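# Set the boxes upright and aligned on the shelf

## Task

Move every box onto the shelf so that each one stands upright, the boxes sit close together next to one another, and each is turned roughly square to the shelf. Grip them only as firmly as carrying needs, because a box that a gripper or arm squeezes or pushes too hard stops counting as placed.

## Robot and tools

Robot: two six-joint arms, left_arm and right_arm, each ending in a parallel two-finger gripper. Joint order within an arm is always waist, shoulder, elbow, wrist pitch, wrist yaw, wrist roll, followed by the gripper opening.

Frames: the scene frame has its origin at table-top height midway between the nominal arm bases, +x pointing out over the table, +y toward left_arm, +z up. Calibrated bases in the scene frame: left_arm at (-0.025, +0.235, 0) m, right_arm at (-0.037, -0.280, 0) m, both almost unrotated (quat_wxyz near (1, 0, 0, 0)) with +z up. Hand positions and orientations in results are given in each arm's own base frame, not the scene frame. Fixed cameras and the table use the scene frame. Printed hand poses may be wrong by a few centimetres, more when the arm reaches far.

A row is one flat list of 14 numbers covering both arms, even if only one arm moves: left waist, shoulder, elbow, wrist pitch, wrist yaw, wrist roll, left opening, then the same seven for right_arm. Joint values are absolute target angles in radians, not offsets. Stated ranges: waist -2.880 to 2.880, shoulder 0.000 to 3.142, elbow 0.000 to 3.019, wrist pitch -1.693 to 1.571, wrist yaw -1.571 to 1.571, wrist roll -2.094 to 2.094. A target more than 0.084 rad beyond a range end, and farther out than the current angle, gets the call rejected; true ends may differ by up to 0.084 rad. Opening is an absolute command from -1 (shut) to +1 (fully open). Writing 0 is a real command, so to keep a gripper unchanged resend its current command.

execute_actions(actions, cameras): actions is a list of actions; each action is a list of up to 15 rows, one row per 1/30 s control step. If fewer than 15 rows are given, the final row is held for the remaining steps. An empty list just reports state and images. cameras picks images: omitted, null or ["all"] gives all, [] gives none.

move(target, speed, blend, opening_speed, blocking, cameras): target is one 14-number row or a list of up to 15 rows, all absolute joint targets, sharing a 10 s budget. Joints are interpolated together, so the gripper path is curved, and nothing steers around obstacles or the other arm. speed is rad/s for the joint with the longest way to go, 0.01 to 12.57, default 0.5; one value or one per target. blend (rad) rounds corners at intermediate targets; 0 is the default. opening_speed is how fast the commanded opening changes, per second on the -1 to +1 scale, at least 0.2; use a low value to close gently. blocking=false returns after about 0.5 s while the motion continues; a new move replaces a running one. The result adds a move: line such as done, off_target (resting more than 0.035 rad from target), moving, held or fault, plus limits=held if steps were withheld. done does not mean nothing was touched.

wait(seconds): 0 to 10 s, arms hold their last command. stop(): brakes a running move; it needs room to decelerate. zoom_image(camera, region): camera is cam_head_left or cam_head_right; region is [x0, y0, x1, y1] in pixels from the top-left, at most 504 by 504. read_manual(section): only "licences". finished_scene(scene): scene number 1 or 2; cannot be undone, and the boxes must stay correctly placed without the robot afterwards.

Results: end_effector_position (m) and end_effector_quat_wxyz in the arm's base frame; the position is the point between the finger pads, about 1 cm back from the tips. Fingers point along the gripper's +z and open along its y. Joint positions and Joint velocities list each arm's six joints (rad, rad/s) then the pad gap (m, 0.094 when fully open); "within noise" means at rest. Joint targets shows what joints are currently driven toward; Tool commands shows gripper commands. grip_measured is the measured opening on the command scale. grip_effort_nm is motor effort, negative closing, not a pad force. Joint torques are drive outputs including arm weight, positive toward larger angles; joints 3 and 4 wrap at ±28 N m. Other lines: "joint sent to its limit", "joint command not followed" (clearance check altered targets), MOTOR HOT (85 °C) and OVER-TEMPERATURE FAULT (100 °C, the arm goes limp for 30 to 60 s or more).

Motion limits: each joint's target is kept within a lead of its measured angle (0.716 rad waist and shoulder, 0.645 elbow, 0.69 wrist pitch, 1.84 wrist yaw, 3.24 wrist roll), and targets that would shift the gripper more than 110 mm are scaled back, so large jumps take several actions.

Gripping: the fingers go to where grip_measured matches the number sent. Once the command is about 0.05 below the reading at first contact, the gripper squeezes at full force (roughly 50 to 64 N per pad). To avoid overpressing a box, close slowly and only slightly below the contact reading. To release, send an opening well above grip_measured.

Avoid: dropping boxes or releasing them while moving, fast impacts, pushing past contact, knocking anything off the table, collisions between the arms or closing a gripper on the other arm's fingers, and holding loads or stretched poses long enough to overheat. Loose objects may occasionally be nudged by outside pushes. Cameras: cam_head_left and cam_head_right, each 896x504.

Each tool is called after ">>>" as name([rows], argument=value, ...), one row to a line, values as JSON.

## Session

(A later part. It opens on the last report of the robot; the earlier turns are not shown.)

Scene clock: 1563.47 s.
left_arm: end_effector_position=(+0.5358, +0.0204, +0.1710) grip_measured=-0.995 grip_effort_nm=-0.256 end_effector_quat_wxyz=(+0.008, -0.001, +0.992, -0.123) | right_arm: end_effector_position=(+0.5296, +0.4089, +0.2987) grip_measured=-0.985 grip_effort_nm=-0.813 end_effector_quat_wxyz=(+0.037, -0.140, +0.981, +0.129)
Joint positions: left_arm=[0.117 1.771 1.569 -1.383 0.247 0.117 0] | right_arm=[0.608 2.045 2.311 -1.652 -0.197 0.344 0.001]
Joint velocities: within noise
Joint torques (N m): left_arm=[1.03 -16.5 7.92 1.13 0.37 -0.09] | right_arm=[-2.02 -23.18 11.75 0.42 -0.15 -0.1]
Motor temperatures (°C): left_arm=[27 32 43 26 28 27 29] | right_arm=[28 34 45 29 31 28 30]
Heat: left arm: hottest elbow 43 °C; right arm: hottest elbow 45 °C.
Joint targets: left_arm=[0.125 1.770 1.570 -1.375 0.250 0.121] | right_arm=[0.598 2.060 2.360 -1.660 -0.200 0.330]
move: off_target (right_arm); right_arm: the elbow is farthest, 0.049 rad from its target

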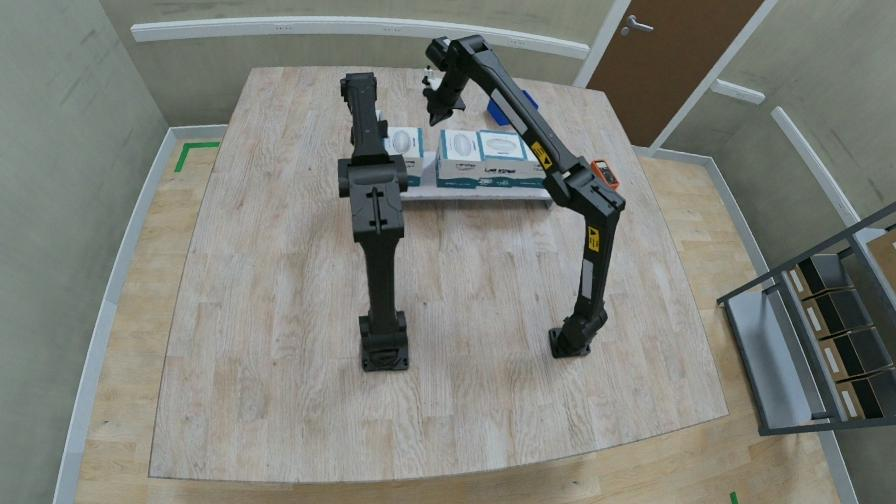

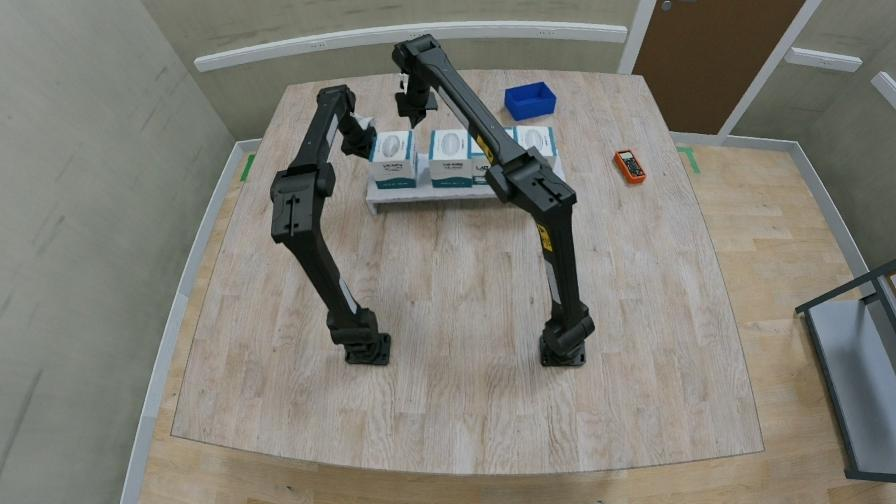

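>>> move([
  [0.10,1.767,1.56,-1.375,0.258,0.105,-1,0.598,2.0,2.30,-1.66,-0.20,0.33,-1],
  [0.022,1.752,1.535,-1.36,0.258,0.035,-1,0.50,1.90,2.20,-1.66,-0.20,0.33,-1],
], speed=[0.15,0.07])

>>> zoom_image(camera="cam_head_right", region=[340, 90, 480, 230])

Scene clock: 1578.33 s.
left_arm: end_effector_position=(+0.5271, -0.0280, +0.1586) grip_measured=-0.995 grip_effort_nm=-0.266 end_effector_quat_wxyz=(-0.014, +0.007, +0.992, -0.127) | right_arm: end_effector_position=(+0.5336, +0.3342, +0.3328) grip_measured=-0.985 grip_effort_nm=-0.808 end_effector_quat_wxyz=(+0.051, -0.091, +0.986, +0.130)
Joint positions: left_arm=[0.03 1.771 1.535 -1.372 0.253 0.048 0] | right_arm=[0.507 1.915 2.197 -1.652 -0.197 0.343 0.001]
Joint velocities: within noise
Joint torques (N m): left_arm=[-0.32 -17.73 7.75 1.31 0.42 -0.22] | right_arm=[-1.38 -23.82 8.59 0.5 -0.15 -0.1]
Motor temperatures (°C): left_arm=[27 32 42 26 27 27 29] | right_arm=[28 35 45 29 30 28 30]
Heat: left arm: hottest elbow 42 °C; right arm: hottest elbow 45 °C.
Joint targets: left_arm=[0.022 1.752 1.535 -1.360 0.258 0.035] | right_arm=[0.500 1.900 2.200 -1.660 -0.200 0.330]
move: done

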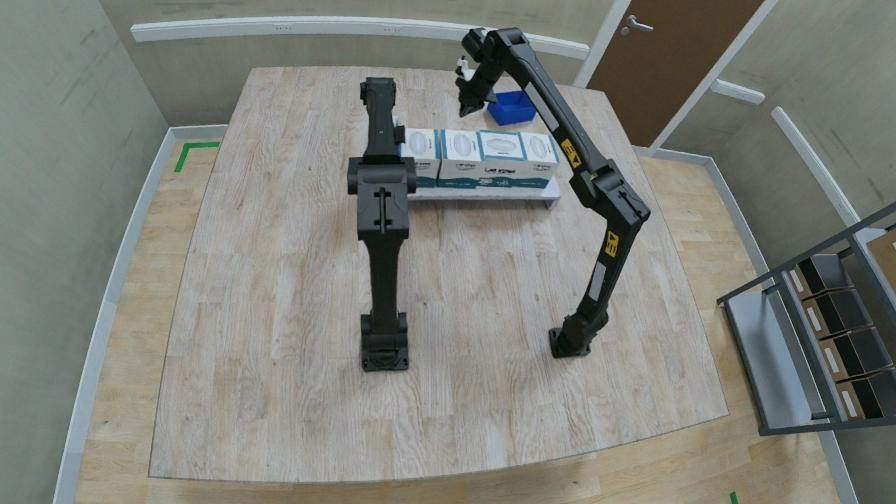

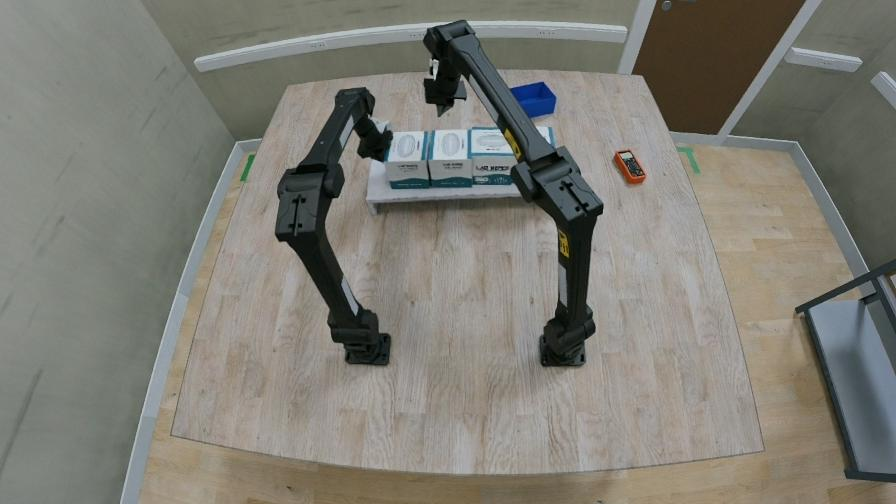

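Scaled by 3.600 from the camera's 896x504 image, which has a finer 1280x720 frame.

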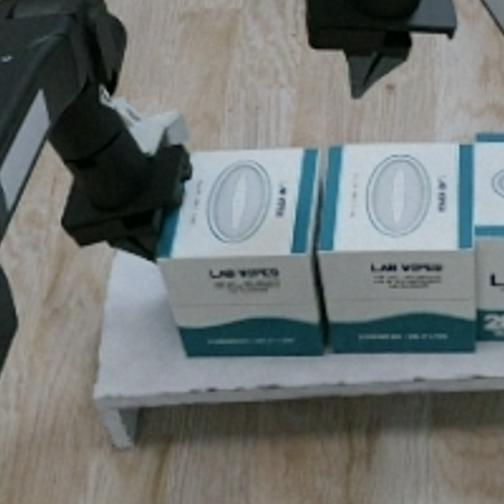

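>>> move([
  [0.009,1.752,1.535,-1.36,0.258,0.03,-1,0.50,1.90,2.20,-1.66,-0.20,0.33,-1],
], speed=0.05)

>>> zoom_image(camera="cam_head_right", region=[340, 90, 480, 230])

Scene clock: 1582.80 s.
left_arm: end_effector_position=(+0.5267, -0.0344, +0.1586) grip_measured=-0.995 grip_effort_nm=-0.242 end_effector_quat_wxyz=(-0.015, +0.010, +0.992, -0.127) | right_arm: end_effector_position=(+0.5336, +0.3342, +0.3328) grip_measured=-0.985 grip_effort_nm=-0.803 end_effector_quat_wxyz=(+0.051, -0.091, +0.986, +0.130)
Joint positions: left_arm=[0.017 1.771 1.535 -1.372 0.253 0.042 0] | right_arm=[0.507 1.915 2.197 -1.652 -0.197 0.343 0.001]
Joint velocities: within noise
Joint torques (N m): left_arm=[-0.56 -17.67 7.79 1.29 0.43 -0.24] | right_arm=[-1.79 -23.77 8.5 0.51 -0.15 -0.1]
Motor temperatures (°C): left_arm=[27 32 42 26 27 27 29] | right_arm=[28 35 45 29 30 28 30]
Heat: left arm: hottest elbow 42 °C; right arm: hottest elbow 45 °C.
Joint targets: left_arm=[0.009 1.752 1.535 -1.360 0.258 0.030] | right_arm=[0.500 1.900 2.200 -1.660 -0.200 0.330]
move: done

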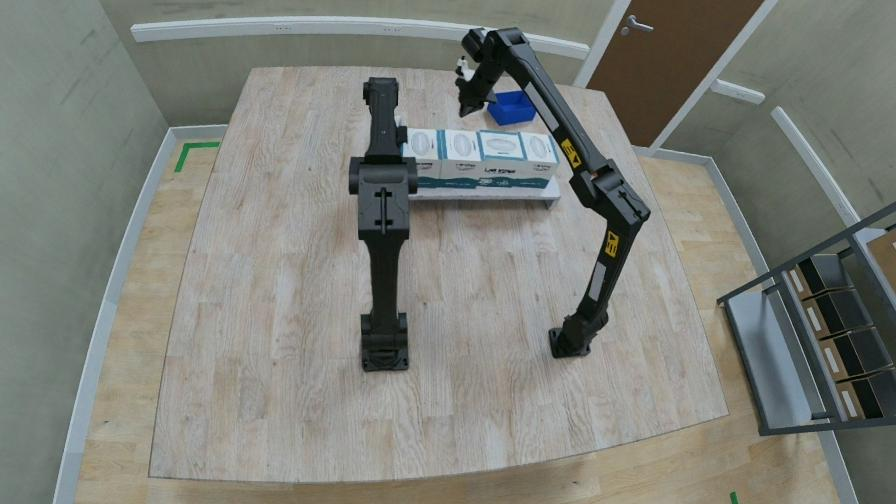

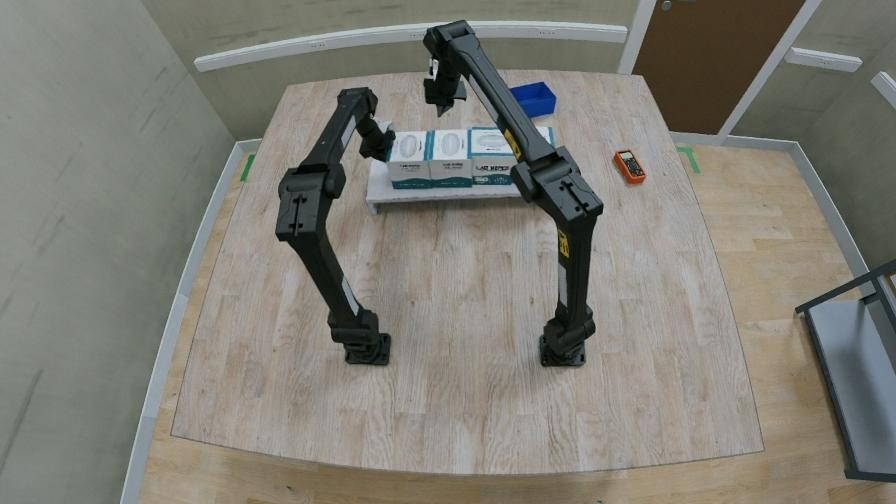

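Scaled by 3.600 from the camera's 896x504 image, which has a finer 1280x720 frame.

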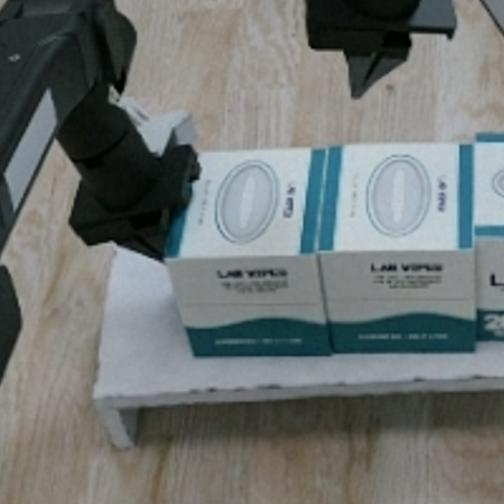

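Touching. Back off and raise.

>>> move([
  [0.025,1.765,1.535,-1.365,0.255,0.04,-1,0.50,1.90,2.20,-1.66,-0.20,0.33,-1],
  [0.06,1.765,1.535,-1.37,0.253,0.05,-1,0.50,1.88,2.20,-1.66,-0.20,0.33,-1],
  [0.15,1.70,1.95,-1.60,0.253,0.05,-1,0.48,1.6,2.0,-1.6,-0.20,0.33,-1],
], speed=[0.06,0.1,0.4])

>>> move(target=[0.3,0.9,1.2,-1.5,0.253,0.05,-1,0.0,0.9,1.2,-1.5,-0.20,0.33,-1], speed=0.8)

>>> zoom_image(camera="cam_head_right", region=[360, 100, 580, 230])

>>> zoom_image(camera="cam_head_left", region=[360, 100, 580, 230])

Scene clock: 1592.03 s.
left_arm: end_effector_position=(+0.5578, +0.0384, +0.3302) grip_measured=-0.995 grip_effort_nm=-0.252 end_effector_quat_wxyz=(+0.095, -0.041, +0.988, -0.117) | right_arm: end_effector_position=(+0.4598, +0.2824, +0.4250) grip_measured=-0.985 grip_effort_nm=-0.808 end_effector_quat_wxyz=(+0.120, -0.089, +0.976, +0.159)
Joint positions: left_arm=[0.147 1.711 1.898 -1.59 0.253 0.042 0] | right_arm=[0.489 1.604 1.997 -1.613 -0.197 0.343 0.001]
Joint velocities: within noise
Joint torques (N m): left_arm=[0.67 -17.44 12.29 0.72 0.22 -0.06] | right_arm=[-2.08 -17.08 8.53 1.68 -0.15 -0.09]
Motor temperatures (°C): left_arm=[27 32 42 26 27 27 29] | right_arm=[27 35 44 29 30 28 30]
Heat: left arm: hottest elbow 42 °C; right arm: hottest elbow 44 °C.
Joint targets: left_arm=[0.150 1.700 1.950 -1.600 0.253 0.050] | right_arm=[0.480 1.600 2.000 -1.600 -0.200 0.330]
move: off_target (left_arm); left_arm: the elbow is farthest, 0.052 rad from its target

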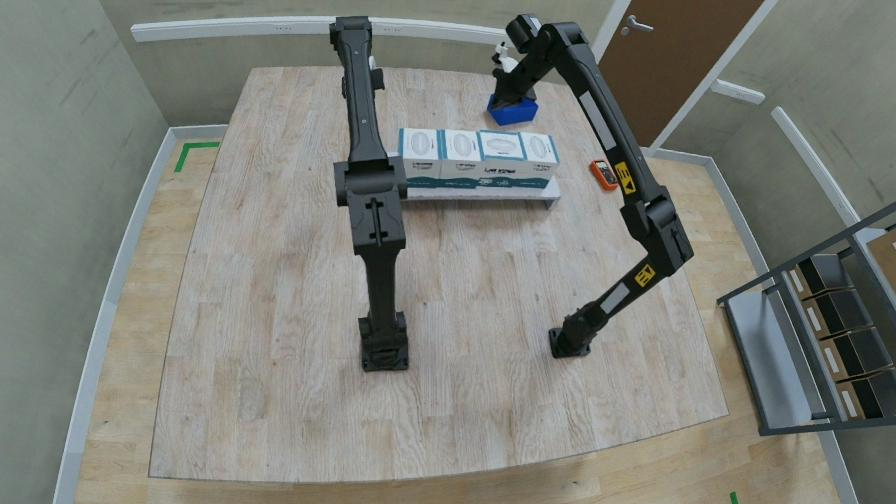

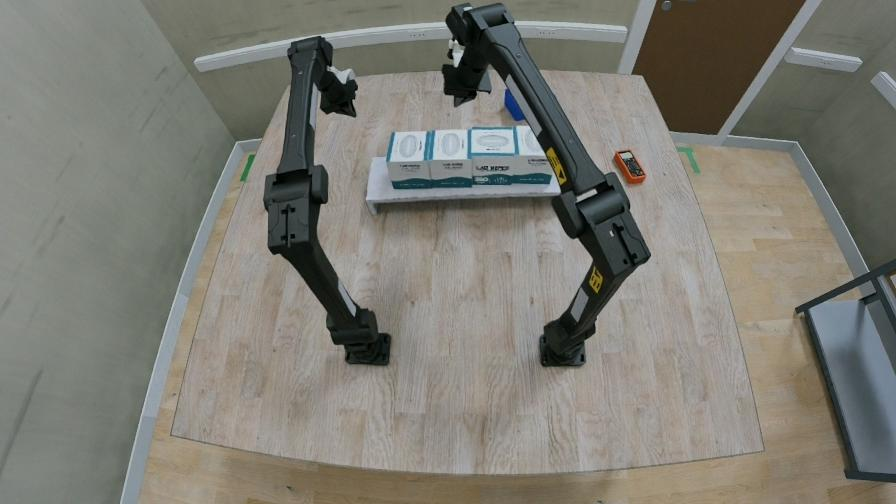

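Scene clock: 1593.80 s.
left_arm: end_effector_position=(+0.2868, +0.0410, +0.3573) grip_measured=-0.995 grip_effort_nm=-0.256 end_effector_quat_wxyz=(+0.194, -0.100, +0.971, -0.093) | right_arm: end_effector_position=(+0.2886, +0.0361, +0.3542) grip_measured=-0.985 grip_effort_nm=-0.803 end_effector_quat_wxyz=(+0.157, +0.145, +0.969, +0.127)
Joint positions: left_arm=[0.293 0.895 1.198 -1.517 0.253 0.042 0] | right_arm=[0.009 0.899 1.197 -1.513 -0.198 0.343 0.001]
Joint velocities: within noise
Joint torques (N m): left_arm=[1.03 -3.49 8.43 2.32 0.21 -0.06] | right_arm=[-1.96 -4.01 8.7 1.59 -0.12 -0.09]
Motor temperatures (°C): left_arm=[27 32 42 26 27 27 29] | right_arm=[27 35 44 29 30 28 30]
Heat: left arm: hottest elbow 42 °C; right arm: hottest elbow 44 °C.
Joint targets: left_arm=[0.300 0.900 1.200 -1.500 0.253 0.050] | right_arm=[0.000 0.900 1.200 -1.500 -0.200 0.330]
move: done

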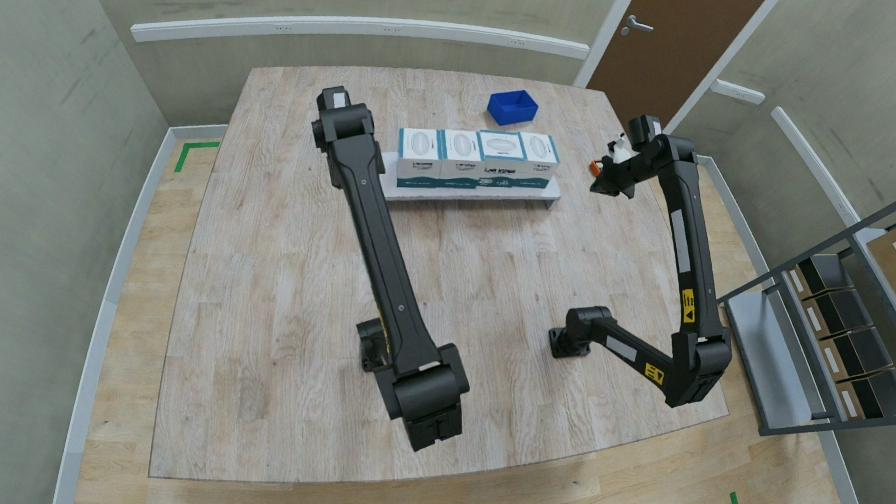

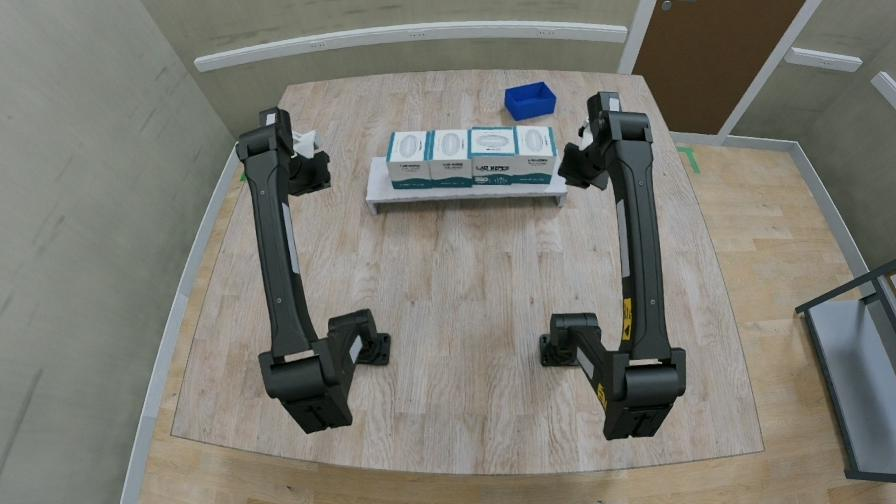

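Scaled by 2.291 from the camera's 896x504 image, which has a finer 1280x720 frame.

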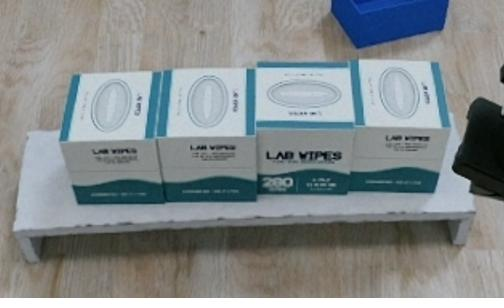

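Scaled by 2.291 from the camera's 896x504 image, which has a finer 1280x720 frame.

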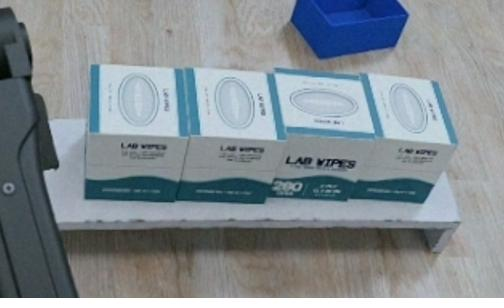

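>>> finished_scene(scene=1)

The scene is finished: the task was done.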